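# Place the fitting cork panel flat in the frame recess

## Task

Choose the single cork panel whose size matches the picture frame's recess, set it into that recess so all four of its corners rest flat on the recess floor with no other panel lying on or above it, and then release every object from both hands.

## Robot and tools

Robot: two arms, left_arm (base near y = +0.289 m, carrying a left hand) and right_arm (base near y = -0.260 m, carrying a right hand). Each hand has index, middle and ring fingers plus a thumb: sixteen motors per hand. The hand point sits just out from the palm, between the index and middle knuckles. In its own axes +z runs along straight fingers toward the tips and +y points out of the palm face; on the right hand +x points away from the thumb, on the left hand toward it. A rigid mast near the wrist on the palm side can strike things. Fingertips carry rubber caps.

Scene frame: origin at table-top height, midway between the arms' nominal bases; +z up, +x out over the table, +y toward left_arm. Arm names do not match image left/right. All reported positions (metres), quaternions (wxyz), velocities and Hand targets use this frame.

execute_actions(actions, cameras). actions is a list of actions, run one after another; each action lasts 0.5 s. An action is a table of 1 to 15 rows, each row one 1/30 s control step; if fewer than 15 rows are given, the final row is held for the remaining steps. Every row is one flat list of 48 numbers, each in [-1, 1], covering both arms even if only one moves:
1-6: left_arm dx, dy, dz, rx, ry, rz.
7-22: left hand motor goals in this fixed order: index_mcp, index_abd, index_pip, index_dip, middle_mcp, middle_abd, middle_pip, middle_dip, ring_mcp, ring_abd, ring_pip, ring_dip, thumb_cmc, thumb_axl, thumb_mcp, thumb_ipl.
23-24: left current_limit, speed.
25-30: right_arm dx..rz. 31-46: right hand goals, same order. 47-48: right current_limit, speed.

Arm numbers are offsets, not poses: they are measured from that arm's Hand target as it stood when the action began, along scene-frame axes, with every row counted from that same start (not from the row before). Scale: 1.0 = 0.6 m for dx, dy, dz and 180 degrees for the rotation vector rx, ry, rz, which turns the hand about the Hand target's position. All zeros holds the target; repeating a nonzero offset in a new action moves further. A translation longer than 1.0 gets shortened along its direction. Orientation commands are clipped to within 40 degrees of the measured orientation each step. The hand often rests short of the target (friction, weight, elbow sag that grows when carrying); send the remaining gap as a further offset, and command a little high when lifting. To stop pressing against something, send the target back beyond the hand point.

Hand numbers are absolute goal angles scaled between each hinge's two stops, not offsets; 0 is a real goal. To leave a hand unchanged, resend its hand_goal, hand_current_limit and hand_speed. Moving toward -1 curls things: _mcp, _pip, _dip bend a finger toward the palm (straight at +0.75, +0.58, +0.70); _abd swings a finger sideways away from the thumb (straight 0.00); thumb_cmc brings the thumb from beside the palm round in front of it (straight +0.71); thumb_axl rolls the thumb about its own line (straight +0.68); thumb_mcp (+0.23) and thumb_ipl (+0.17) bend the thumb. current_limit maps -1..+1 to 0..550 mA (floor 11 mA) and also slows hinges; speed sets set-point rate as (speed+1)/2 of 8.5 rad/s. Initial values: current_limit +0.4, speed -0.6; last written values persist. A finger only presses while its goal lies past the object's surface.

cameras: list of names (cam_high fixed, cam_left_wrist, cam_right_wrist fisheye, all 672x504), ["all"], or []. Omitted/null gives all images for an empty actions list, none otherwise. An empty actions list is a pure look and also shows the scene number and task. An unknown camera name invalidates the call.

zoom_image(camera, region): enlarges part of that camera's latest image; region is [x0, y0, x1, y1] in image pixels from the top-left corner, at most 504 by 504, and only for cameras in the newest images.

read_manual(section): returns licence texts only; "licences" is the default.

finished_scene(scene): integer 1-3, the current scene number. It ends the scene permanently; the goal must hold with the robot released. Tool calls after it in the same reply act on the next scene.

Results: per arm end_effector_position and end_effector_quat_wxyz (possibly a few cm off), Hand target (the clipped commanded pose that the next offsets start from), joint velocities (may read "within noise"), joint positions and joint torques (include gravity, have offsets and noise; numbers 3 and 4 wrap at ±28 N m). Per hand: hand_goal, hand_measured (same scale), hand_current_ma (positive pushes toward -1), hand_state per motor (moving, goal, blocked, overload), hand_current_limit, hand_speed. A MOTOR HOT line appears at 85 °C; an OVER-TEMPERATURE FAULT means an arm stopped and dropped for 30-60 s or more. Calls return once the robot is still, up to 3 s after the final action. The scene keeps running while you think; the robot holds its last command.

Avoid: dropping the panel or releasing it while it moves; letting anything fall off the table or leaving it off; hitting the table, frame or heavy objects hard; contact or pinching between the two hands or arms, which can end the scene; long hard pushes toward unreachable poses (heat); motor currents at 495 mA or more for 5 s, which shut a motor down for 10 s; arm stops, during which hand commands are lost. Occasional outside nudges may move loose objects.

Each tool is called after ">>>" by a JSON object that holds its "api" and its "payload".

## Session

>>> {"api": "execute_actions", "payload": {"actions": []}}

Scene clock: 0.00 s.
left_arm: end_effector_position=(+0.3958, +0.1418, +0.2802) hand_goal=(+0.754, +0.000, +0.576, +0.696, +0.754, +0.000, +0.576, +0.696, +0.754, +0.000, +0.576, +0.696, +0.714, +0.678, +0.226, +0.168) hand_measured=(+0.754, +0.000, +0.576, +0.696, +0.754, +0.000, +0.576, +0.696, +0.754, +0.000, +0.576, +0.696, +0.714, +0.678, +0.226, +0.168) hand_current_ma=(+0, +0, +0, +0, +0, +0, +0, +0, +0, +0, +0, +0, +0, +0, +0, +0) hand_state=(goal, goal, goal, goal, goal, goal, goal, goal, goal, goal, goal, goal, goal, goal, goal, goal) hand_current_limit=0.40 hand_speed=-0.60 end_effector_quat_wxyz=(-0.415, +0.828, -0.350, +0.139) | right_arm: end_effector_position=(+0.5438, -0.2300, +0.1213) hand_goal=(+0.754, +0.000, +0.576, +0.696, +0.754, +0.000, +0.576, +0.696, +0.754, +0.000, +0.576, +0.696, +0.714, +0.678, +0.226, +0.168) hand_measured=(+0.754, +0.000, +0.576, +0.696, +0.754, +0.000, +0.576, +0.696, +0.754, +0.000, +0.576, +0.696, +0.714, +0.678, +0.226, +0.168) hand_current_ma=(+0, +0, +0, +0, +0, +0, +0, +0, +0, +0, +0, +0, +0, +0, +0, +0) hand_state=(goal, goal, goal, goal, goal, goal, goal, goal, goal, goal, goal, goal, goal, goal, goal, goal) hand_current_limit=0.40 hand_speed=-0.60 end_effector_quat_wxyz=(-0.245, +0.827, +0.025, +0.504)
Joint positions: left_arm=[-0.442 1.372 1.402 -1.324 -0.874 2.002] | right_arm=[0.03 1.368 0.661 0.296 -0.383 1.832]
Joint velocities: within noise
Joint torques (N m): no reading
Heat: left arm: hottest waist 32 °C; right arm: hottest waist 32 °C.
Hand target: left_arm +0.4015, +0.1386, +0.2892; -0.413, +0.829, -0.345, +0.149 | right_arm +0.5550, -0.2292, +0.1395; -0.246, +0.817, +0.029, +0.521

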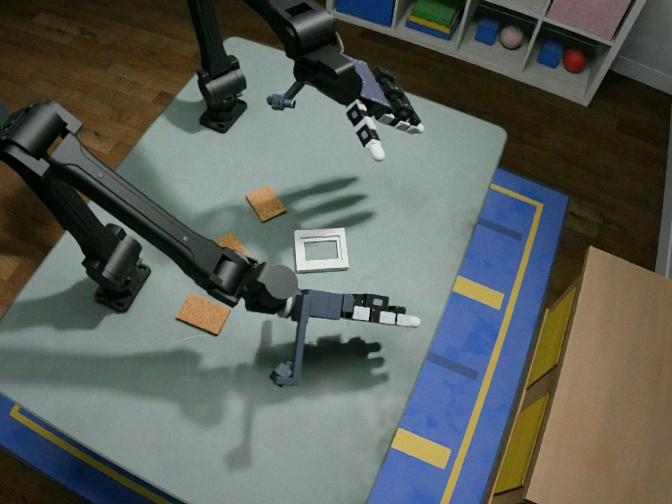

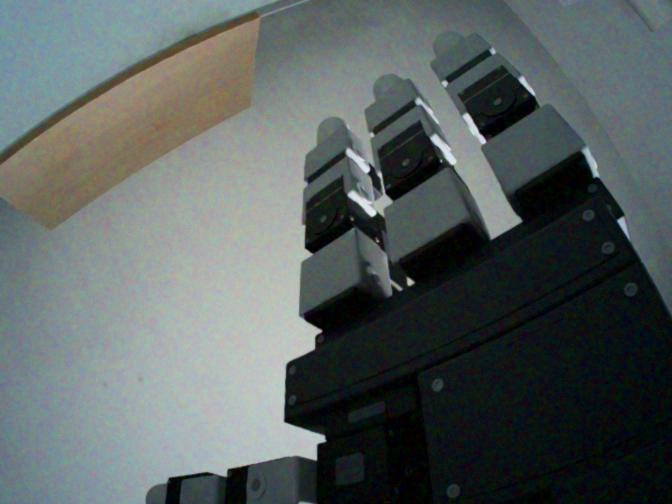

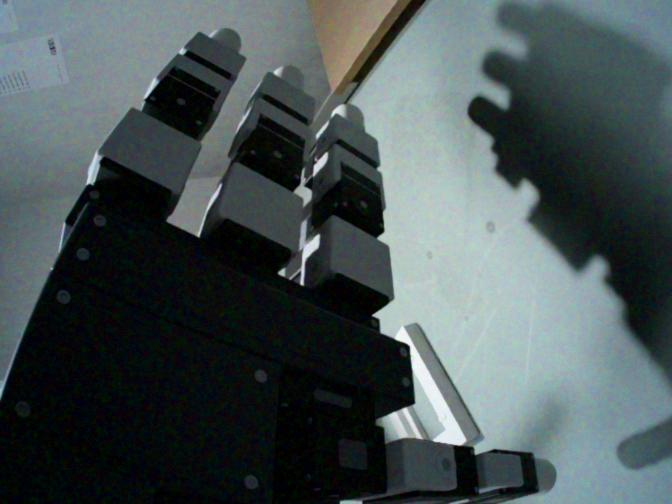

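>>> {"api": "zoom_image", "payload": {"camera": "cam_high", "region": [160, 160, 400, 340]}}

>>> {"api": "zoom_image", "payload": {"camera": "cam_high", "region": [270, 210, 370, 285]}}

Scaled by 2.100 from the camera's 672x504 image, which has a finer 960x720 frame.

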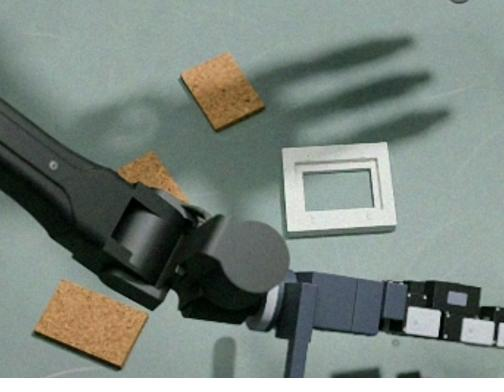

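Scaled by 5.040 from the camera's 672x504 image, which has a finer 960x720 frame.

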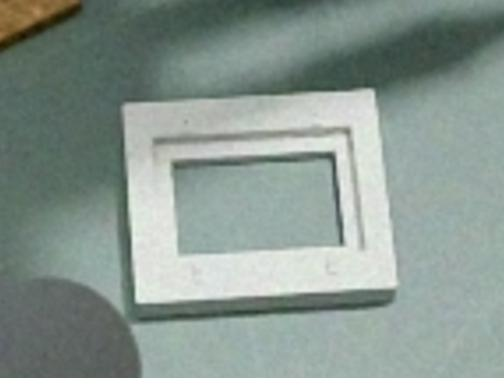

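>>> {"api": "execute_actions", "payload": {"actions": [[[0,0.083,0,0,0,0,0.754,0,0.576,0.696,0.754,0,0.576,0.696,0.754,0,0.576,0.696,0.714,0.678,0.226,0.168,0.4,-0.6,-0.106,-0.054,0.079,-0.042,0.088,-0.005,0.754,0,0.576,0.696,0.754,0,0.576,0.696,0.754,0,0.576,0.696,0.714,0.678,0.226,0.168,0.4,-0.6]],[[0,0.083,0,0,0,0,0.754,0,0.576,0.696,0.754,0,0.576,0.696,0.754,0,0.576,0.696,0.714,0.678,0.226,0.168,0.4,-0.6,-0.106,-0.054,0.079,-0.042,0.088,-0.005,0.754,0,0.576,0.696,0.754,0,0.576,0.696,0.754,0,0.576,0.696,0.714,0.678,0.226,0.168,0.4,-0.6]],[[0,0.083,0,0,0,0,0.754,0,0.576,0.696,0.754,0,0.576,0.696,0.754,0,0.576,0.696,0.714,0.678,0.226,0.168,0.4,-0.6,-0.106,-0.054,0.079,-0.042,0.088,-0.005,0.754,0,0.576,0.696,0.754,0,0.576,0.696,0.754,0,0.576,0.696,0.714,0.678,0.226,0.168,0.4,-0.6]],[[0,0.083,0,0,0,0,0.754,0,0.576,0.696,0.754,0,0.576,0.696,0.754,0,0.576,0.696,0.714,0.678,0.226,0.168,0.4,-0.6,-0.106,-0.054,0.079,-0.042,0.088,-0.005,0.754,0,0.576,0.696,0.754,0,0.576,0.696,0.754,0,0.576,0.696,0.714,0.678,0.226,0.168,0.4,-0.6]]], "cameras": ["all"]}}

Scene clock: 72.93 s.
left_arm: end_effector_position=(+0.3972, +0.3368, +0.2860) hand_goal=(+0.754, +0.000, +0.576, +0.696, +0.754, +0.000, +0.576, +0.696, +0.754, +0.000, +0.576, +0.696, +0.714, +0.678, +0.226, +0.168) hand_measured=(+0.746, +0.000, +0.576, +0.696, +0.746, +0.000, +0.576, +0.696, +0.746, +0.000, +0.576, +0.696, +0.708, +0.678, +0.224, +0.168) hand_current_ma=(-1, +0, +0, +0, -1, +0, +0, +0, -1, +0, +0, +0, -1, +0, +0, +0) hand_state=(goal, goal, goal, goal, goal, goal, goal, goal, goal, goal, goal, goal, goal, goal, goal, goal) hand_current_limit=0.40 hand_speed=-0.60 end_effector_quat_wxyz=(-0.447, +0.874, -0.183, +0.058) | right_arm: end_effector_position=(+0.2944, -0.3554, +0.3091) hand_goal=(+0.754, +0.000, +0.576, +0.696, +0.754, +0.000, +0.576, +0.696, +0.754, +0.000, +0.576, +0.696, +0.714, +0.678, +0.226, +0.168) hand_measured=(+0.752, +0.002, +0.576, +0.696, +0.752, +0.002, +0.576, +0.696, +0.752, +0.002, +0.576, +0.696, +0.712, +0.678, +0.222, +0.168) hand_current_ma=(-7, +6, +3, +0, -7, +7, +3, +0, -7, +6, +3, +0, -7, -3, -22, -2) hand_state=(goal, goal, goal, goal, goal, goal, goal, goal, goal, goal, goal, goal, goal, goal, goal, goal) hand_current_limit=0.40 hand_speed=-0.60 end_effector_quat_wxyz=(+0.009, +1.000, -0.003, +0.013)
Joint positions: left_arm=[-0.022 1.296 1.336 -1.278 -0.893 2.065] | right_arm=[-0.063 1.113 1.259 -1.69 0.018 1.553]
Joint torques (N m): left_arm=[0.97 -10.29 10.88 1.69 -0.73 0.12] | right_arm=[1.9 -6.18 12.63 -0.12 0.23 -0.26]
Heat: left arm: hottest elbow 35 °C; right arm: hottest elbow 35 °C.
Hand target: left_arm +0.4015, +0.3378, +0.2892; -0.413, +0.829, -0.346, +0.149 | right_arm +0.3006, -0.3587, +0.3293; +0.001, +1.000, +0.001, +0.002
Off the commanded pose: left_arm 0.005 m, 22 deg | right_arm 0.021 m, 2 deg.
joint sent to its limit (left arm) — joint 6 (wrist roll), upper limit. The joint targets are off in orientation, not in position.
joint sent to its limit (right arm) — joint 4 (wrist pitch), lower limit. The joint targets are off in orientation, not in position.
camera_calibration:
cam_left_wrist: T_world_to_cam=[[-0.51661, 0.605003, 0.605877, -0.205983], [0.387313, -0.465957, 0.795533, -0.27008], [0.763612, 0.645644, 0.00639248, -0.395254], [0, 0, 0, 1]] pos_world=[0.300013, 0.253968, 0.342185]
cam_right_wrist: T_world_to_cam=[[-0.803642, -0.594905, -0.0157641, 0.0661543], [-0.424236, 0.554111, 0.71623, 0.0502762], [-0.417353, 0.58228, -0.697686, 0.661992], [0, 0, 0, 1]] pos_world=[0.350778, -0.373968, 0.426896]

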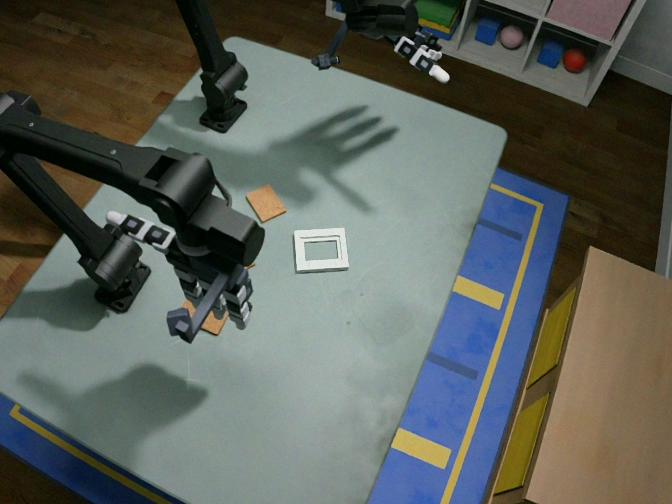

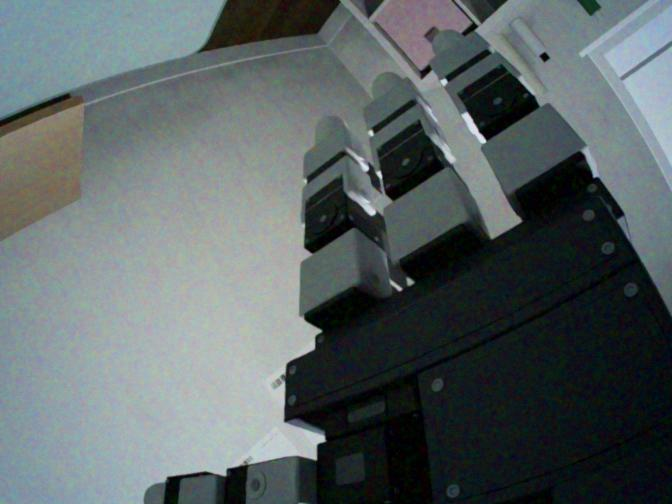

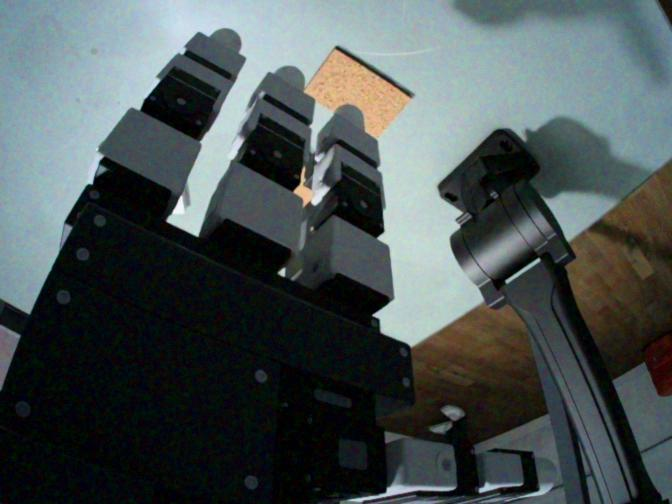

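>>> {"api": "execute_actions", "payload": {"actions": [[[0,0,0,0,0,0,0.754,0,0.576,0.696,0.754,0,0.576,0.696,0.754,0,0.576,0.696,0.714,0.678,0.226,0.168,0.4,-0.6,0.04,-0.13,0,0,0,0,0.754,0,0.576,0.696,0.754,0,0.576,0.696,0.754,0,0.576,0.696,0.714,0.678,0.226,0.168,0.4,-0.6]],[[0,0,0,0,0,0,0.754,0,0.576,0.696,0.754,0,0.576,0.696,0.754,0,0.576,0.696,0.714,0.678,0.226,0.168,0.4,-0.6,0.04,-0.13,0,0,0,0,0.754,0,0.576,0.696,0.754,0,0.576,0.696,0.754,0,0.576,0.696,0.714,0.678,0.226,0.168,0.4,-0.6]]], "cameras": ["cam_high"]}}

>>> {"api": "zoom_image", "payload": {"camera": "cam_high", "region": [150, 160, 390, 340]}}

Scene clock: 80.87 s.
left_arm: end_effector_position=(+0.3972, +0.3368, +0.2860) hand_goal=(+0.754, +0.000, +0.576, +0.696, +0.754, +0.000, +0.576, +0.696, +0.754, +0.000, +0.576, +0.696, +0.714, +0.678, +0.226, +0.168) hand_measured=(+0.746, +0.000, +0.576, +0.696, +0.746, +0.000, +0.576, +0.696, +0.746, +0.000, +0.576, +0.696, +0.708, +0.678, +0.224, +0.168) hand_current_ma=(-1, +0, +0, +0, -1, +0, +0, +0, -1, +0, +0, +0, -1, +0, +0, +0) hand_state=(goal, goal, goal, goal, goal, goal, goal, goal, goal, goal, goal, goal, goal, goal, goal, goal) hand_current_limit=0.40 hand_speed=-0.60 end_effector_quat_wxyz=(-0.447, +0.874, -0.183, +0.058) | right_arm: end_effector_position=(+0.3365, -0.5108, +0.3106) hand_goal=(+0.754, +0.000, +0.576, +0.696, +0.754, +0.000, +0.576, +0.696, +0.754, +0.000, +0.576, +0.696, +0.714, +0.678, +0.226, +0.168) hand_measured=(+0.754, +0.002, +0.576, +0.696, +0.754, +0.002, +0.576, +0.696, +0.754, +0.002, +0.576, +0.696, +0.714, +0.678, +0.222, +0.168) hand_current_ma=(-4, +6, +3, +0, -4, +7, +3, +0, -4, +6, +3, +0, +1, -3, -22, -2) hand_state=(goal, goal, goal, goal, goal, goal, goal, goal, goal, goal, goal, goal, goal, goal, goal, goal) hand_current_limit=0.40 hand_speed=-0.60 end_effector_quat_wxyz=(+0.001, +1.000, -0.007, -0.009)
Joint positions: left_arm=[-0.022 1.296 1.336 -1.278 -0.893 2.065] | right_arm=[-0.486 1.349 1.461 -1.698 0.009 1.139]
Joint torques (N m): left_arm=[1.03 -10.17 10.86 1.66 -0.73 0.11] | right_arm=[2.96 -8.59 12.92 0.12 0.1 -0.23]
Heat: left arm: hottest elbow 35 °C; right arm: hottest elbow 35 °C.
Hand target: left_arm +0.4015, +0.3378, +0.2892; -0.413, +0.829, -0.346, +0.149 | right_arm +0.3486, -0.5148, +0.3292; +0.001, +1.000, +0.001, +0.002
Off the commanded pose: left_arm 0.005 m, 22 deg | right_arm 0.023 m, 2 deg.
joint sent to its limit (left arm) — joint 6 (wrist roll), upper limit. The joint targets are off in orientation, not in position.
joint sent to its limit (right arm) — joint 4 (wrist pitch), lower limit. The joint targets still meet the commanded pose.
Images, in order (width x height): cam_high 672x504.

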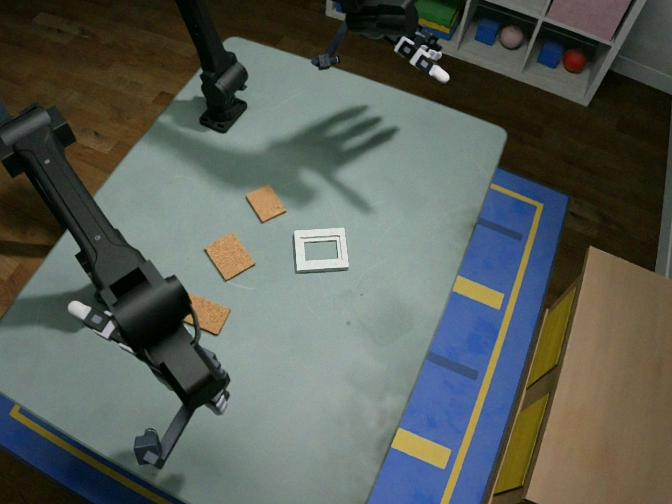

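Scaled by 2.100 from the camera's 672x504 image, which has a finer 960x720 frame.

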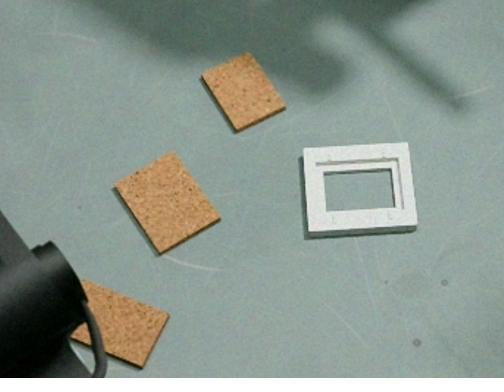

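>>> {"api": "zoom_image", "payload": {"camera": "cam_high", "region": [285, 215, 361, 285]}}

>>> {"api": "zoom_image", "payload": {"camera": "cam_high", "region": [190, 170, 300, 290]}}

>>> {"api": "zoom_image", "payload": {"camera": "cam_high", "region": [170, 280, 250, 350]}}

Scaled by 6.632 from the camera's 672x504 image, which has a finer 960x720 frame.

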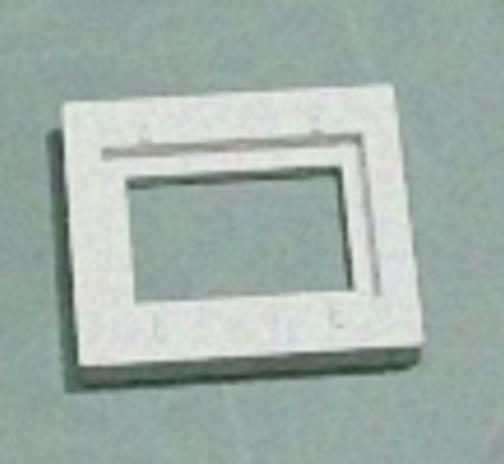

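Scaled by 4.200 from the camera's 672x504 image, which has a finer 960x720 frame.

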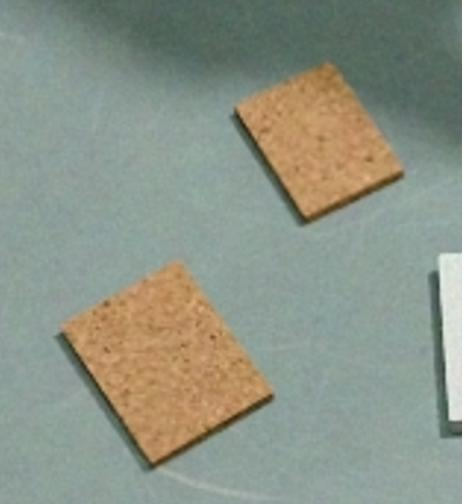

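Scaled by 6.300 from the camera's 672x504 image, which has a finer 960x720 frame.

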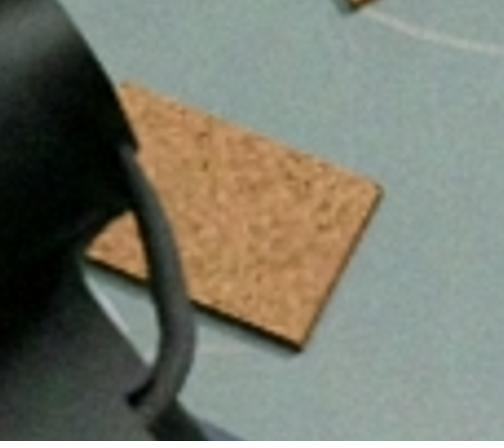

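>>> {"api": "execute_actions", "payload": {"actions": [[[0,0,0,0,0,0,0.754,0,0.576,0.696,0.754,0,0.576,0.696,0.754,0,0.576,0.696,0.714,0.678,0.226,0.168,0.4,-0.6,-0.024,0.1414,-0.022,0,0,0.0513,0.754,0.06,0.576,0.696,1,0,1,1,0.754,-0.06,0.576,0.696,0.714,0.678,0.226,0.168,0.4,-0.6]],[[0,0,0,0,0,0,0.754,0,0.576,0.696,0.754,0,0.576,0.696,0.754,0,0.576,0.696,0.714,0.678,0.226,0.168,0.4,-0.6,-0.024,0.1414,-0.022,0,0,0.0513,0.754,0.06,0.576,0.696,1,0,1,1,0.754,-0.06,0.576,0.696,0.714,0.678,0.226,0.168,0.4,-0.6]],[[0,0,0,0,0,0,0.754,0,0.576,0.696,0.754,0,0.576,0.696,0.754,0,0.576,0.696,0.714,0.678,0.226,0.168,0.4,-0.6,-0.024,0.1414,-0.022,0,0,0.0513,0.754,0.06,0.576,0.696,1,0,1,1,0.754,-0.06,0.576,0.696,0.714,0.678,0.226,0.168,0.4,-0.6]],[[0,0,0,0,0,0,0.754,0,0.576,0.696,0.754,0,0.576,0.696,0.754,0,0.576,0.696,0.714,0.678,0.226,0.168,0.4,-0.6,-0.024,0.1414,-0.022,0,0,0.0513,0.754,0.06,0.576,0.696,1,0,1,1,0.754,-0.06,0.576,0.696,0.714,0.678,0.226,0.168,0.4,-0.6]],[[0,0,0,0,0,0,0.754,0,0.576,0.696,0.754,0,0.576,0.696,0.754,0,0.576,0.696,0.714,0.678,0.226,0.168,0.4,-0.6,-0.024,0.1414,-0.022,0,0,0.0513,0.754,0.06,0.576,0.696,1,0,1,1,0.754,-0.06,0.576,0.696,0.714,0.678,0.226,0.168,0.4,-0.6]],[[0,0,0,0,0,0,0.754,0,0.576,0.696,0.754,0,0.576,0.696,0.754,0,0.576,0.696,0.714,0.678,0.226,0.168,0.4,-0.6,-0.024,0.1414,-0.022,0,0,0.0513,0.754,0.06,0.576,0.696,1,0,1,1,0.754,-0.06,0.576,0.696,0.714,0.678,0.226,0.168,0.4,-0.6]]], "cameras": ["cam_high","cam_right_wrist"]}}

>>> {"api": "zoom_image", "payload": {"camera": "cam_high", "region": [200, 150, 370, 290]}}

Scene clock: 118.20 s.
left_arm: end_effector_position=(+0.3972, +0.3368, +0.2860) hand_goal=(+0.754, +0.000, +0.576, +0.696, +0.754, +0.000, +0.576, +0.696, +0.754, +0.000, +0.576, +0.696, +0.714, +0.678, +0.226, +0.168) hand_measured=(+0.746, +0.000, +0.576, +0.696, +0.746, +0.000, +0.576, +0.696, +0.746, +0.000, +0.576, +0.696, +0.708, +0.678, +0.224, +0.168) hand_current_ma=(-1, +0, +0, +0, -1, +0, +0, +0, -1, +0, +0, +0, -1, +0, +0, +0) hand_state=(goal, goal, goal, goal, goal, goal, goal, goal, goal, goal, goal, goal, goal, goal, goal, goal) hand_current_limit=0.40 hand_speed=-0.60 end_effector_quat_wxyz=(-0.447, +0.874, -0.183, +0.058) | right_arm: end_effector_position=(+0.2527, -0.0179, +0.2340) hand_goal=(+0.754, +0.060, +0.576, +0.696, +1.000, +0.000, +1.000, +1.000, +0.754, -0.060, +0.576, +0.696, +0.714, +0.678, +0.226, +0.168) hand_measured=(+0.752, +0.058, +0.576, +0.696, +0.994, +0.002, +0.994, +0.996, +0.752, -0.058, +0.576, +0.696, +0.714, +0.678, +0.222, +0.168) hand_current_ma=(-6, -9, +2, +0, -30, +6, -23, -15, -4, +8, +0, +0, -2, -3, -22, -2) hand_state=(goal, goal, goal, goal, goal, goal, goal, goal, goal, goal, goal, goal, goal, goal, goal, goal) hand_current_limit=0.40 hand_speed=-0.60 end_effector_quat_wxyz=(+0.013, +0.880, +0.474, -0.020)
Joint positions: left_arm=[-0.022 1.296 1.336 -1.278 -0.893 2.065] | right_arm=[1.014 1.3 1.211 -1.531 0.001 1.634]
Joint torques (N m): left_arm=[0.97 -10.17 10.85 1.68 -0.73 0.11] | right_arm=[2.08 -8.59 12.89 0.36 0.19 0.02]
Heat: left arm: hottest elbow 34 °C; right arm: hottest elbow 35 °C.
Hand target: left_arm +0.4015, +0.3378, +0.2892; -0.413, +0.829, -0.346, +0.149 | right_arm +0.2622, -0.0058, +0.2500; +0.000, +0.885, +0.466, +0.002
Off the commanded pose: left_arm 0.005 m, 22 deg | right_arm 0.022 m, 3 deg.
joint sent to its limit (left arm) — joint 6 (wrist roll), upper limit. The joint targets are off in orientation, not in position.
camera_calibration:
cam_right_wrist: T_world_to_cam=[[0.0618744, -0.997491, 0.0343966, -0.00538156], [-0.65711, -0.0147724, 0.75365, -0.0607471], [-0.751251, -0.069234, -0.656376, 0.458628], [0, 0, 0, 1]] pos_world=[0.30496, 0.0254872, 0.346999]
Images, in order (width x height): cam_high 672x504, cam_right_wrist 672x504.

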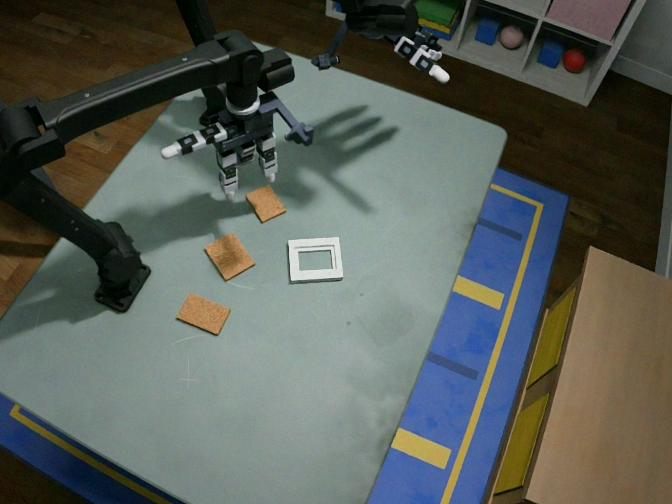

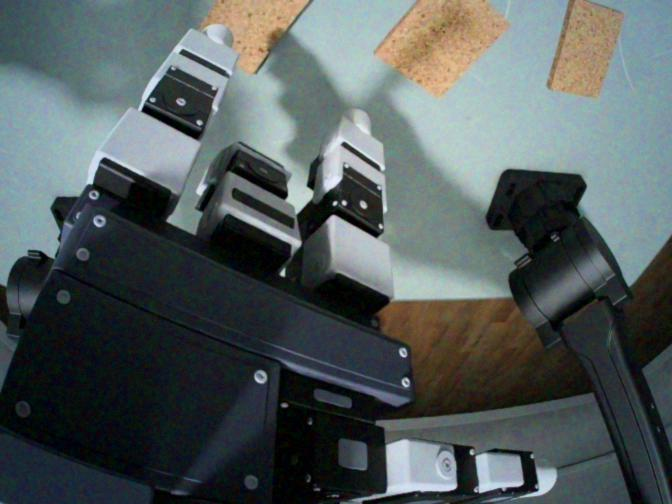

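Scaled by 2.965 from the camera's 672x504 image, which has a finer 960x720 frame.

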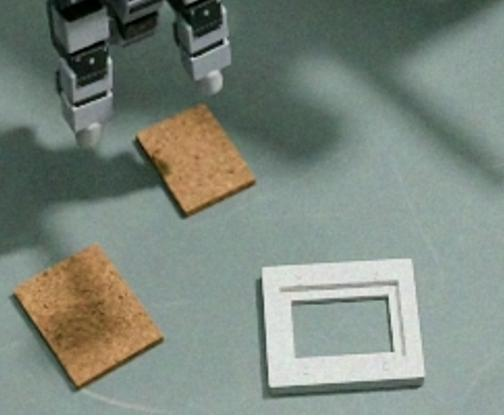

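>>> {"api": "execute_actions", "payload": {"actions": [[[0,0,0,0,0,0,0.754,0,0.576,0.696,0.754,0,0.576,0.696,0.754,0,0.576,0.696,0.714,0.678,0.226,0.168,0.4,-0.6,0.016,0.068,-0.04,0,0,0,0.754,0.06,0.576,0.696,1,0,1,1,0.754,-0.06,0.576,0.696,0.714,0.678,0.226,0.168,0.4,-0.6]],[[0,0,0,0,0,0,0.754,0,0.576,0.696,0.754,0,0.576,0.696,0.754,0,0.576,0.696,0.714,0.678,0.226,0.168,0.4,-0.6,0,0,-0.077,0,0,0,0.754,0.06,0.576,0.696,1,0,1,1,0.754,-0.06,0.576,0.696,0.714,0.678,0.226,0.168,0.4,-0.6]]], "cameras": ["cam_high","cam_right_wrist"]}}

>>> {"api": "zoom_image", "payload": {"camera": "cam_high", "region": [210, 130, 330, 250]}}

>>> {"api": "zoom_image", "payload": {"camera": "cam_right_wrist", "region": [150, 0, 450, 200]}}

Scene clock: 133.27 s.
left_arm: end_effector_position=(+0.3972, +0.3368, +0.2860) hand_goal=(+0.754, +0.000, +0.576, +0.696, +0.754, +0.000, +0.576, +0.696, +0.754, +0.000, +0.576, +0.696, +0.714, +0.678, +0.226, +0.168) hand_measured=(+0.746, +0.000, +0.576, +0.696, +0.746, +0.000, +0.576, +0.696, +0.746, +0.000, +0.576, +0.696, +0.708, +0.678, +0.224, +0.168) hand_current_ma=(-1, +0, +0, +0, -1, +0, +0, +0, -1, +0, +0, +0, -1, +0, +0, +0) hand_state=(goal, goal, goal, goal, goal, goal, goal, goal, goal, goal, goal, goal, goal, goal, goal, goal) hand_current_limit=0.40 hand_speed=-0.60 end_effector_quat_wxyz=(-0.447, +0.874, -0.183, +0.058) | right_arm: end_effector_position=(+0.2725, +0.0294, +0.1830) hand_goal=(+0.754, +0.060, +0.576, +0.696, +1.000, +0.000, +1.000, +1.000, +0.754, -0.060, +0.576, +0.696, +0.714, +0.678, +0.226, +0.168) hand_measured=(+0.752, +0.058, +0.576, +0.696, +0.994, +0.002, +0.994, +0.996, +0.752, -0.058, +0.576, +0.696, +0.714, +0.678, +0.222, +0.168) hand_current_ma=(-6, -8, +2, +0, -30, +6, -23, -15, -4, +8, +0, +0, -2, -3, -22, -2) hand_state=(goal, goal, goal, goal, goal, goal, goal, goal, goal, goal, goal, goal, goal, goal, goal, goal) hand_current_limit=0.40 hand_speed=-0.60 end_effector_quat_wxyz=(+0.001, +0.884, +0.468, +0.000)
Joint positions: left_arm=[-0.022 1.296 1.336 -1.278 -0.893 2.065] | right_arm=[1.028 1.426 1.203 -1.348 0.001 1.665]
Joint torques (N m): left_arm=[1.03 -10.23 10.89 1.68 -0.72 0.11] | right_arm=[3.37 -10.05 8.61 0.68 0.18 0.01]
Heat: left arm: hottest elbow 34 °C; right arm: hottest elbow 37 °C.
Hand target: left_arm +0.4015, +0.3378, +0.2892; -0.413, +0.829, -0.346, +0.149 | right_arm +0.2718, +0.0351, +0.1797; +0.000, +0.885, +0.466, +0.002
Off the commanded pose: left_arm 0.005 m, 22 deg | right_arm 0.006 m, 0 deg.
joint sent to its limit (left arm) — joint 6 (wrist roll), upper limit. The joint targets are off in orientation, not in position.
camera_calibration:
cam_right_wrist: T_world_to_cam=[[0.0455469, -0.998947, -0.00556677, 0.0541665], [-0.675397, -0.0348996, 0.736628, 0.000100583], [-0.736047, -0.0297914, -0.676275, 0.441768], [0, 0, 0, 1]] pos_world=[0.322762, 0.0672738, 0.298984]
Images, in order (width x height): cam_high 672x504, cam_right_wrist 672x504.

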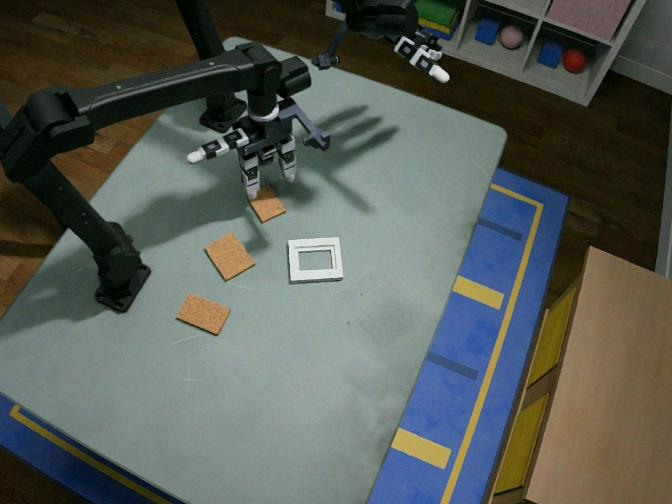

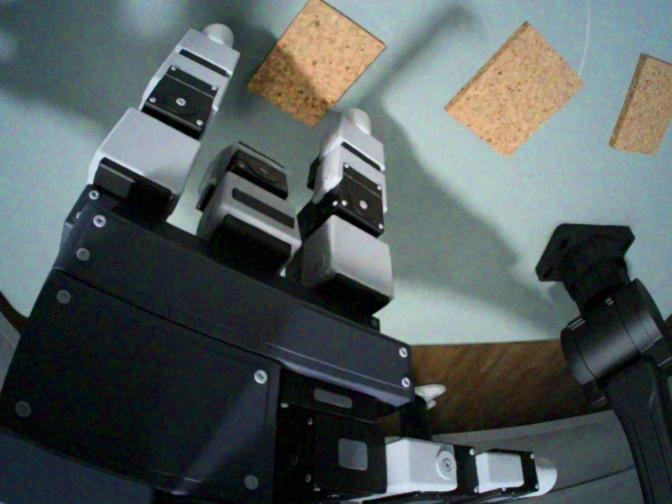

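Scaled by 4.200 from the camera's 672x504 image, which has a finer 960x720 frame.

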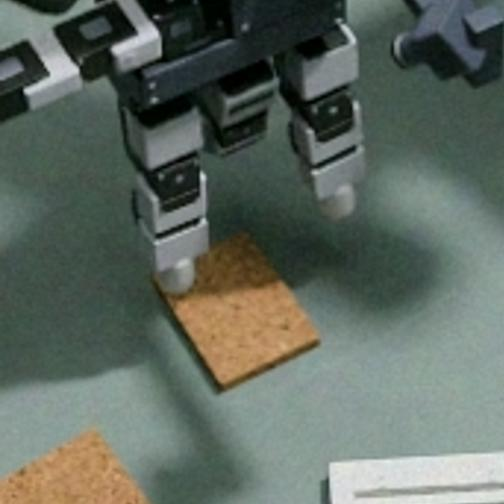

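Scaled by 1.680 from the camera's 672x504 image, which has a finer 960x720 frame.

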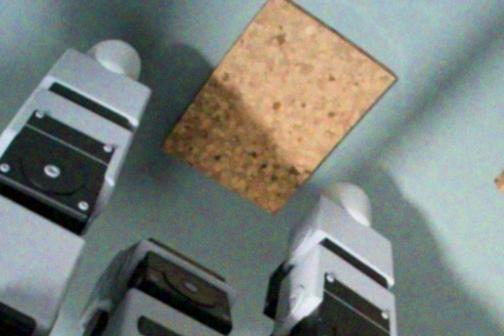

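>>> {"api": "execute_actions", "payload": {"actions": [[[0,0,0,0,0,0,0.754,0,0.576,0.696,0.754,0,0.576,0.696,0.754,0,0.576,0.696,0.714,0.678,0.226,0.168,0.4,-0.6,-0.027,-0.027,-0.02,0,0,0,0.754,0.06,0.576,0.696,1,0,1,1,0.754,-0.06,0.576,0.696,0.714,0.678,0.226,0.168,0.4,-0.6]],[[0,0,0,0,0,0,0.754,0,0.576,0.696,0.754,0,0.576,0.696,0.754,0,0.576,0.696,0.714,0.678,0.226,0.168,0.4,-0.6,0,0,-0.03,0,0,0,0.754,0.06,0.576,0.696,1,0,1,1,0.754,-0.06,0.576,0.696,0.714,0.678,0.226,0.168,0.4,-0.6]]], "cameras": ["cam_high","cam_right_wrist"]}}

>>> {"api": "zoom_image", "payload": {"camera": "cam_high", "region": [210, 130, 330, 250]}}

>>> {"api": "zoom_image", "payload": {"camera": "cam_right_wrist", "region": [150, 0, 450, 200]}}

Scene clock: 146.40 s.
left_arm: end_effector_position=(+0.3972, +0.3368, +0.2860) hand_goal=(+0.754, +0.000, +0.576, +0.696, +0.754, +0.000, +0.576, +0.696, +0.754, +0.000, +0.576, +0.696, +0.714, +0.678, +0.226, +0.168) hand_measured=(+0.746, +0.000, +0.576, +0.696, +0.746, +0.000, +0.576, +0.696, +0.746, +0.000, +0.576, +0.696, +0.708, +0.678, +0.224, +0.168) hand_current_ma=(-1, +0, +0, +0, -1, +0, +0, +0, -1, +0, +0, +0, -1, +0, +0, +0) hand_state=(goal, goal, goal, goal, goal, goal, goal, goal, goal, goal, goal, goal, goal, goal, goal, goal) hand_current_limit=0.40 hand_speed=-0.60 end_effector_quat_wxyz=(-0.447, +0.874, -0.183, +0.058) | right_arm: end_effector_position=(+0.2573, +0.0144, +0.1453) hand_goal=(+0.754, +0.060, +0.576, +0.696, +1.000, +0.000, +1.000, +1.000, +0.754, -0.060, +0.576, +0.696, +0.714, +0.678, +0.226, +0.168) hand_measured=(+0.752, +0.058, +0.576, +0.696, +0.994, +0.002, +0.994, +0.996, +0.752, -0.058, +0.576, +0.696, +0.714, +0.678, +0.222, +0.168) hand_current_ma=(-6, -8, +2, +0, -30, +6, -23, -15, -4, +8, +0, +0, -2, -3, -22, -2) hand_state=(goal, goal, goal, goal, goal, goal, goal, goal, goal, goal, goal, goal, goal, goal, goal, goal) hand_current_limit=0.40 hand_speed=-0.60 end_effector_quat_wxyz=(+0.007, +0.884, +0.467, -0.009)
Joint positions: left_arm=[-0.022 1.296 1.336 -1.278 -0.893 2.065] | right_arm=[1.044 1.416 1.087 -1.265 0.001 1.681]
Joint torques (N m): left_arm=[0.91 -10.23 10.89 1.69 -0.72 0.12] | right_arm=[3.43 -11.05 8.03 0.59 0.16 0.01]
Heat: left arm: hottest elbow 34 °C; right arm: hottest elbow 36 °C.
Hand target: left_arm +0.4015, +0.3378, +0.2892; -0.413, +0.829, -0.346, +0.149 | right_arm +0.2557, +0.0189, +0.1498; +0.000, +0.885, +0.466, +0.002
Off the commanded pose: left_arm 0.005 m, 22 deg | right_arm 0.007 m, 2 deg.
joint sent to its limit (left arm) — joint 6 (wrist roll), upper limit. The joint targets are off in orientation, not in position.
camera_calibration:
cam_right_wrist: T_world_to_cam=[[0.0452475, -0.998878, 0.0139994, 0.0368504], [-0.667871, -0.019826, 0.744013, 0.0138503], [-0.742901, -0.0430145, -0.668018, 0.405235], [0, 0, 0, 1]] pos_world=[0.308632, 0.0545146, 0.259884]
Images, in order (width x height): cam_high 672x504, cam_right_wrist 672x504.

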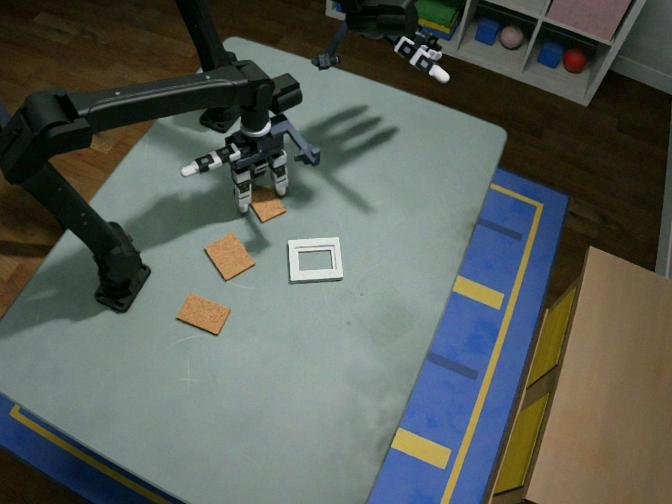

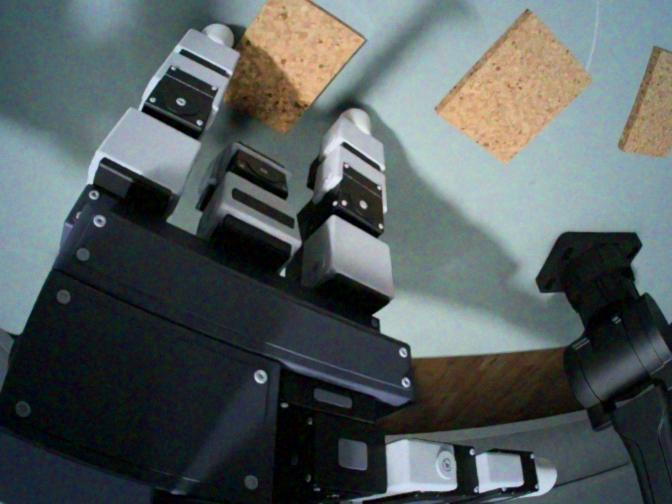

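Scaled by 4.200 from the camera's 672x504 image, which has a finer 960x720 frame.

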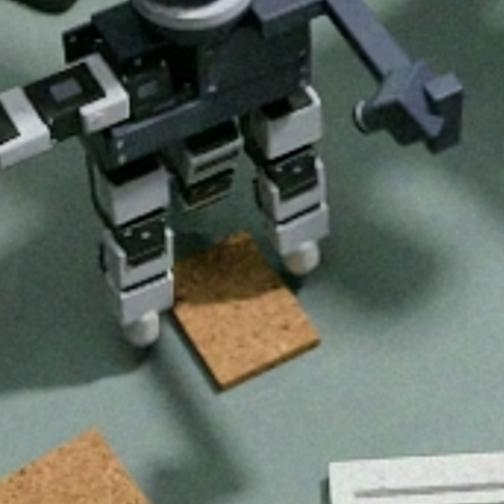

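Scaled by 1.680 from the camera's 672x504 image, which has a finer 960x720 frame.

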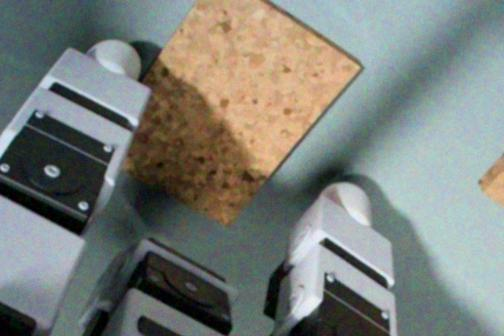

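>>> {"api": "execute_actions", "payload": {"actions": [[[0,0,0,0,0,0,0.754,0,0.576,0.696,0.754,0,0.576,0.696,0.754,0,0.576,0.696,0.714,0.678,0.226,0.168,0.4,-0.6,0.007,0.0095,0,0,0,0,0.754,0.06,0.576,0.696,1,0,1,1,0.754,-0.06,0.576,0.696,0.714,0.678,0.226,0.168,0.4,-0.6]],[[0,0,0,0,0,0,0.754,0,0.576,0.696,0.754,0,0.576,0.696,0.754,0,0.576,0.696,0.714,0.678,0.226,0.168,0.4,-0.6,0,0,-0.0255,0,0,0,0.754,0.06,0.576,0.696,1,0,1,1,0.754,-0.06,0.576,0.696,0.714,0.678,0.226,0.168,0.4,-0.6]]], "cameras": ["cam_high","cam_right_wrist"]}}

>>> {"api": "zoom_image", "payload": {"camera": "cam_high", "region": [225, 160, 305, 240]}}

>>> {"api": "zoom_image", "payload": {"camera": "cam_right_wrist", "region": [150, 0, 450, 200]}}

Scene clock: 165.50 s.
left_arm: end_effector_position=(+0.3972, +0.3368, +0.2860) hand_goal=(+0.754, +0.000, +0.576, +0.696, +0.754, +0.000, +0.576, +0.696, +0.754, +0.000, +0.576, +0.696, +0.714, +0.678, +0.226, +0.168) hand_measured=(+0.746, +0.000, +0.576, +0.696, +0.746, +0.000, +0.576, +0.696, +0.746, +0.000, +0.576, +0.696, +0.708, +0.678, +0.224, +0.168) hand_current_ma=(-1, +0, +0, +0, -1, +0, +0, +0, -1, +0, +0, +0, -1, +0, +0, +0) hand_state=(goal, goal, goal, goal, goal, goal, goal, goal, goal, goal, goal, goal, goal, goal, goal, goal) hand_current_limit=0.40 hand_speed=-0.60 end_effector_quat_wxyz=(-0.447, +0.874, -0.183, +0.058) | right_arm: end_effector_position=(+0.2604, +0.0202, +0.1393) hand_goal=(+0.754, +0.060, +0.576, +0.696, +1.000, +0.000, +1.000, +1.000, +0.754, -0.060, +0.576, +0.696, +0.714, +0.678, +0.226, +0.168) hand_measured=(+0.752, +0.058, +0.576, +0.696, +0.994, +0.002, +0.994, +0.996, +0.752, -0.058, +0.576, +0.696, +0.714, +0.678, +0.222, +0.168) hand_current_ma=(-6, -8, +2, +0, -30, +6, -23, -15, -4, +8, +0, +0, -2, -3, -22, -2) hand_state=(goal, goal, goal, goal, goal, goal, goal, goal, goal, goal, goal, goal, goal, goal, goal, goal) hand_current_limit=0.40 hand_speed=-0.60 end_effector_quat_wxyz=(-0.001, +0.884, +0.467, +0.002)
Joint positions: left_arm=[-0.022 1.296 1.336 -1.278 -0.893 2.065] | right_arm=[1.044 1.42 1.077 -1.224 0.001 1.681]
Joint torques (N m): left_arm=[1.08 -10.17 10.86 1.69 -0.72 0.11] | right_arm=[3.19 -9.11 8.12 0.66 0.18 -0.01]
Heat: left arm: hottest elbow 34 °C; right arm: hottest elbow 36 °C.
Hand target: left_arm +0.4015, +0.3378, +0.2892; -0.413, +0.829, -0.346, +0.149 | right_arm +0.2599, +0.0246, +0.1344; +0.000, +0.885, +0.466, +0.002
Off the commanded pose: left_arm 0.005 m, 22 deg | right_arm 0.006 m, 0 deg.
joint sent to its limit (left arm) — joint 6 (wrist roll), upper limit. The joint targets are off in orientation, not in position.
camera_calibration:
cam_right_wrist: T_world_to_cam=[[0.0451605, -0.99893, -0.0100164, 0.0459756], [-0.67753, -0.0379954, 0.734513, 0.0246748], [-0.734107, -0.0263846, -0.678521, 0.402707], [0, 0, 0, 1]] pos_world=[0.310272, 0.0574892, 0.255582]
Images, in order (width x height): cam_high 672x504, cam_right_wrist 672x504.

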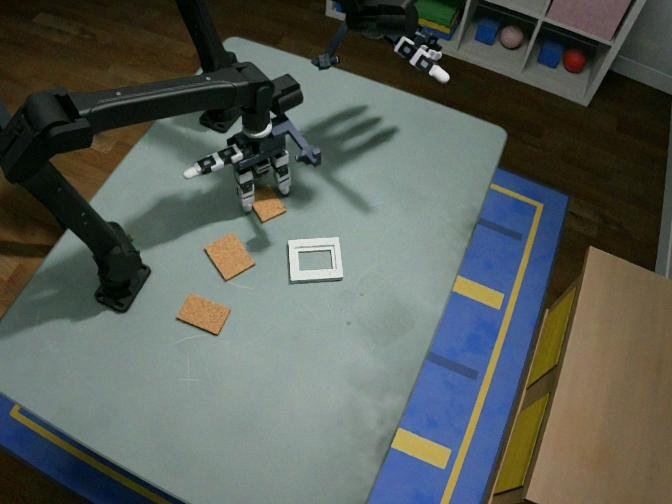

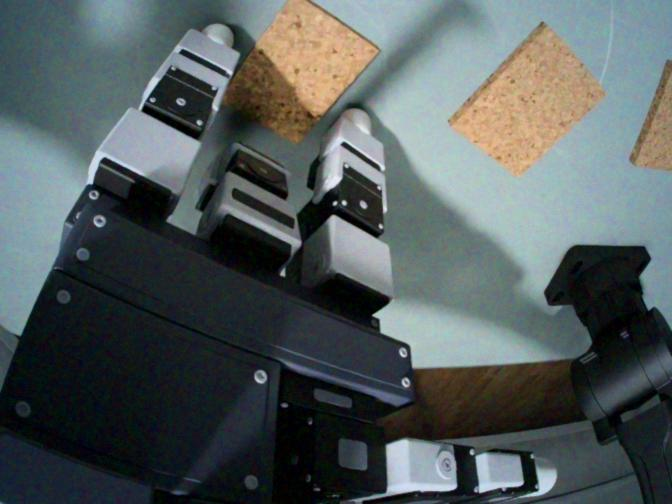

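Scaled by 6.300 from the camera's 672x504 image, which has a finer 960x720 frame.

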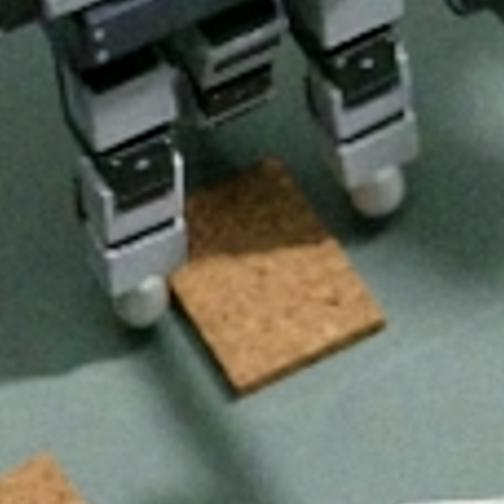

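Scaled by 1.680 from the camera's 672x504 image, which has a finer 960x720 frame.

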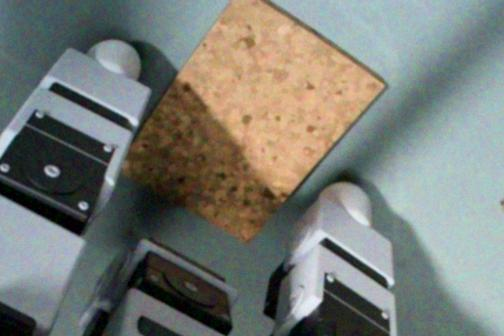

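>>> {"api": "execute_actions", "payload": {"actions": [[[0,0,0,0,0,0,0.754,0,0.576,0.696,0.754,0,0.576,0.696,0.754,0,0.576,0.696,0.714,0.678,0.226,0.168,0.4,-0.6,-0.003,-0.004,-0.012,0,0,0,0.754,0.06,0.576,0.696,1,0,1,1,0.754,-0.06,0.576,0.696,0.714,0.678,0.226,0.168,0.4,-0.6]]], "cameras": ["cam_high","cam_right_wrist"]}}

>>> {"api": "zoom_image", "payload": {"camera": "cam_high", "region": [225, 160, 305, 240]}}

>>> {"api": "zoom_image", "payload": {"camera": "cam_right_wrist", "region": [150, 0, 450, 200]}}

Scene clock: 179.40 s.
left_arm: end_effector_position=(+0.3972, +0.3368, +0.2860) hand_goal=(+0.754, +0.000, +0.576, +0.696, +0.754, +0.000, +0.576, +0.696, +0.754, +0.000, +0.576, +0.696, +0.714, +0.678, +0.226, +0.168) hand_measured=(+0.746, +0.000, +0.576, +0.696, +0.746, +0.000, +0.576, +0.696, +0.746, +0.000, +0.576, +0.696, +0.708, +0.678, +0.224, +0.168) hand_current_ma=(-1, +0, +0, +0, -1, +0, +0, +0, -1, +0, +0, +0, -1, +0, +0, +0) hand_state=(goal, goal, goal, goal, goal, goal, goal, goal, goal, goal, goal, goal, goal, goal, goal, goal) hand_current_limit=0.40 hand_speed=-0.60 end_effector_quat_wxyz=(-0.447, +0.874, -0.183, +0.058) | right_arm: end_effector_position=(+0.2589, +0.0175, +0.1318) hand_goal=(+0.754, +0.060, +0.576, +0.696, +1.000, +0.000, +1.000, +1.000, +0.754, -0.060, +0.576, +0.696, +0.714, +0.678, +0.226, +0.168) hand_measured=(+0.752, +0.058, +0.576, +0.696, +0.994, +0.002, +0.994, +0.996, +0.752, -0.058, +0.576, +0.696, +0.714, +0.678, +0.222, +0.168) hand_current_ma=(-6, -8, +2, +0, -30, +6, -23, -15, -4, +8, +0, +0, -2, -3, -22, -2) hand_state=(goal, goal, goal, goal, goal, goal, goal, goal, goal, goal, goal, goal, goal, goal, goal, goal) hand_current_limit=0.40 hand_speed=-0.60 end_effector_quat_wxyz=(+0.000, +0.884, +0.467, +0.002)
Joint positions: left_arm=[-0.022 1.296 1.336 -1.278 -0.893 2.065] | right_arm=[1.044 1.42 1.056 -1.204 0.001 1.681]
Joint torques (N m): left_arm=[1.03 -10.29 10.88 1.66 -0.72 0.11] | right_arm=[3.31 -8.82 8.05 0.66 0.17 0]
Heat: left arm: hottest elbow 34 °C; right arm: hottest elbow 35 °C.
Hand target: left_arm +0.4015, +0.3378, +0.2892; -0.413, +0.829, -0.346, +0.149 | right_arm +0.2581, +0.0222, +0.1273; +0.000, +0.885, +0.466, +0.002
Off the commanded pose: left_arm 0.005 m, 22 deg | right_arm 0.007 m, 0 deg.
joint sent to its limit (left arm) — joint 6 (wrist roll), upper limit. The joint targets are off in orientation, not in position.
camera_calibration:
cam_right_wrist: T_world_to_cam=[[0.0451273, -0.998941, -0.00898053, 0.0432164], [-0.67708, -0.0371946, 0.734969, 0.0289159], [-0.734525, -0.0270866, -0.678041, 0.396504], [0, 0, 0, 1]] pos_world=[0.30887, 0.0549861, 0.247982]
Images, in order (width x height): cam_high 672x504, cam_right_wrist 672x504.

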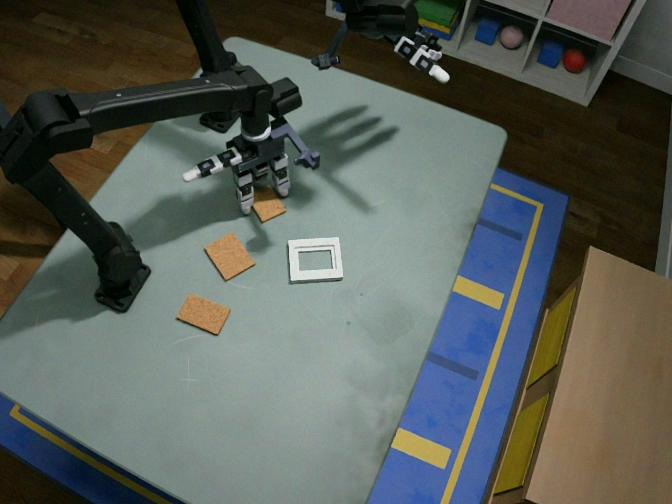

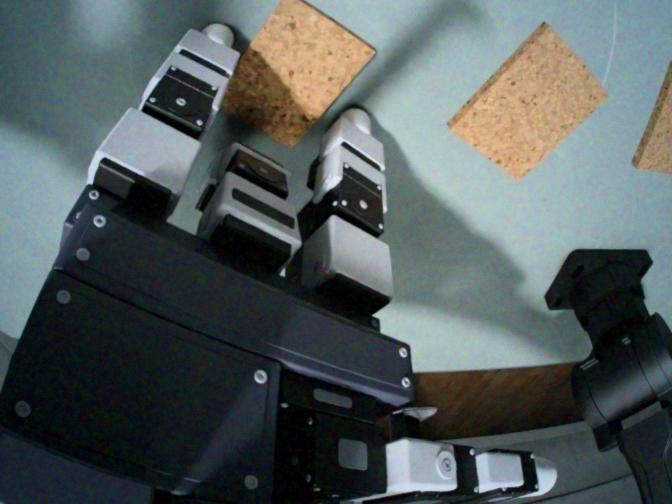

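Scaled by 6.300 from the camera's 672x504 image, which has a finer 960x720 frame.

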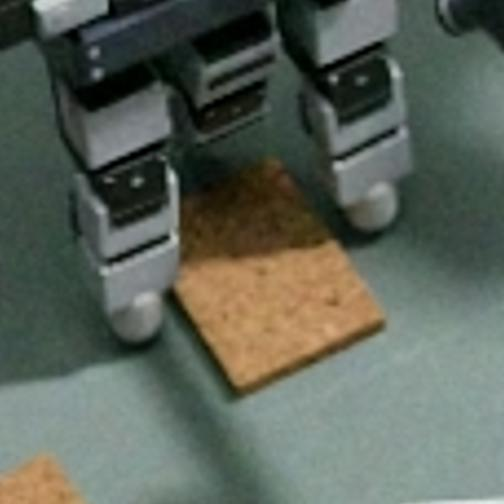

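Scaled by 1.680 from the camera's 672x504 image, which has a finer 960x720 frame.

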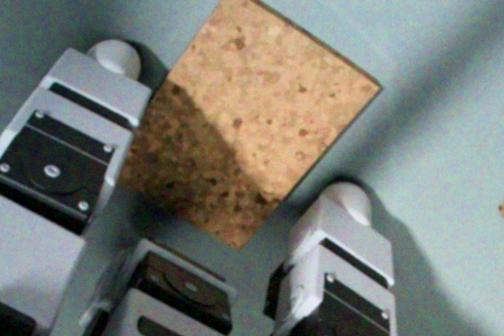

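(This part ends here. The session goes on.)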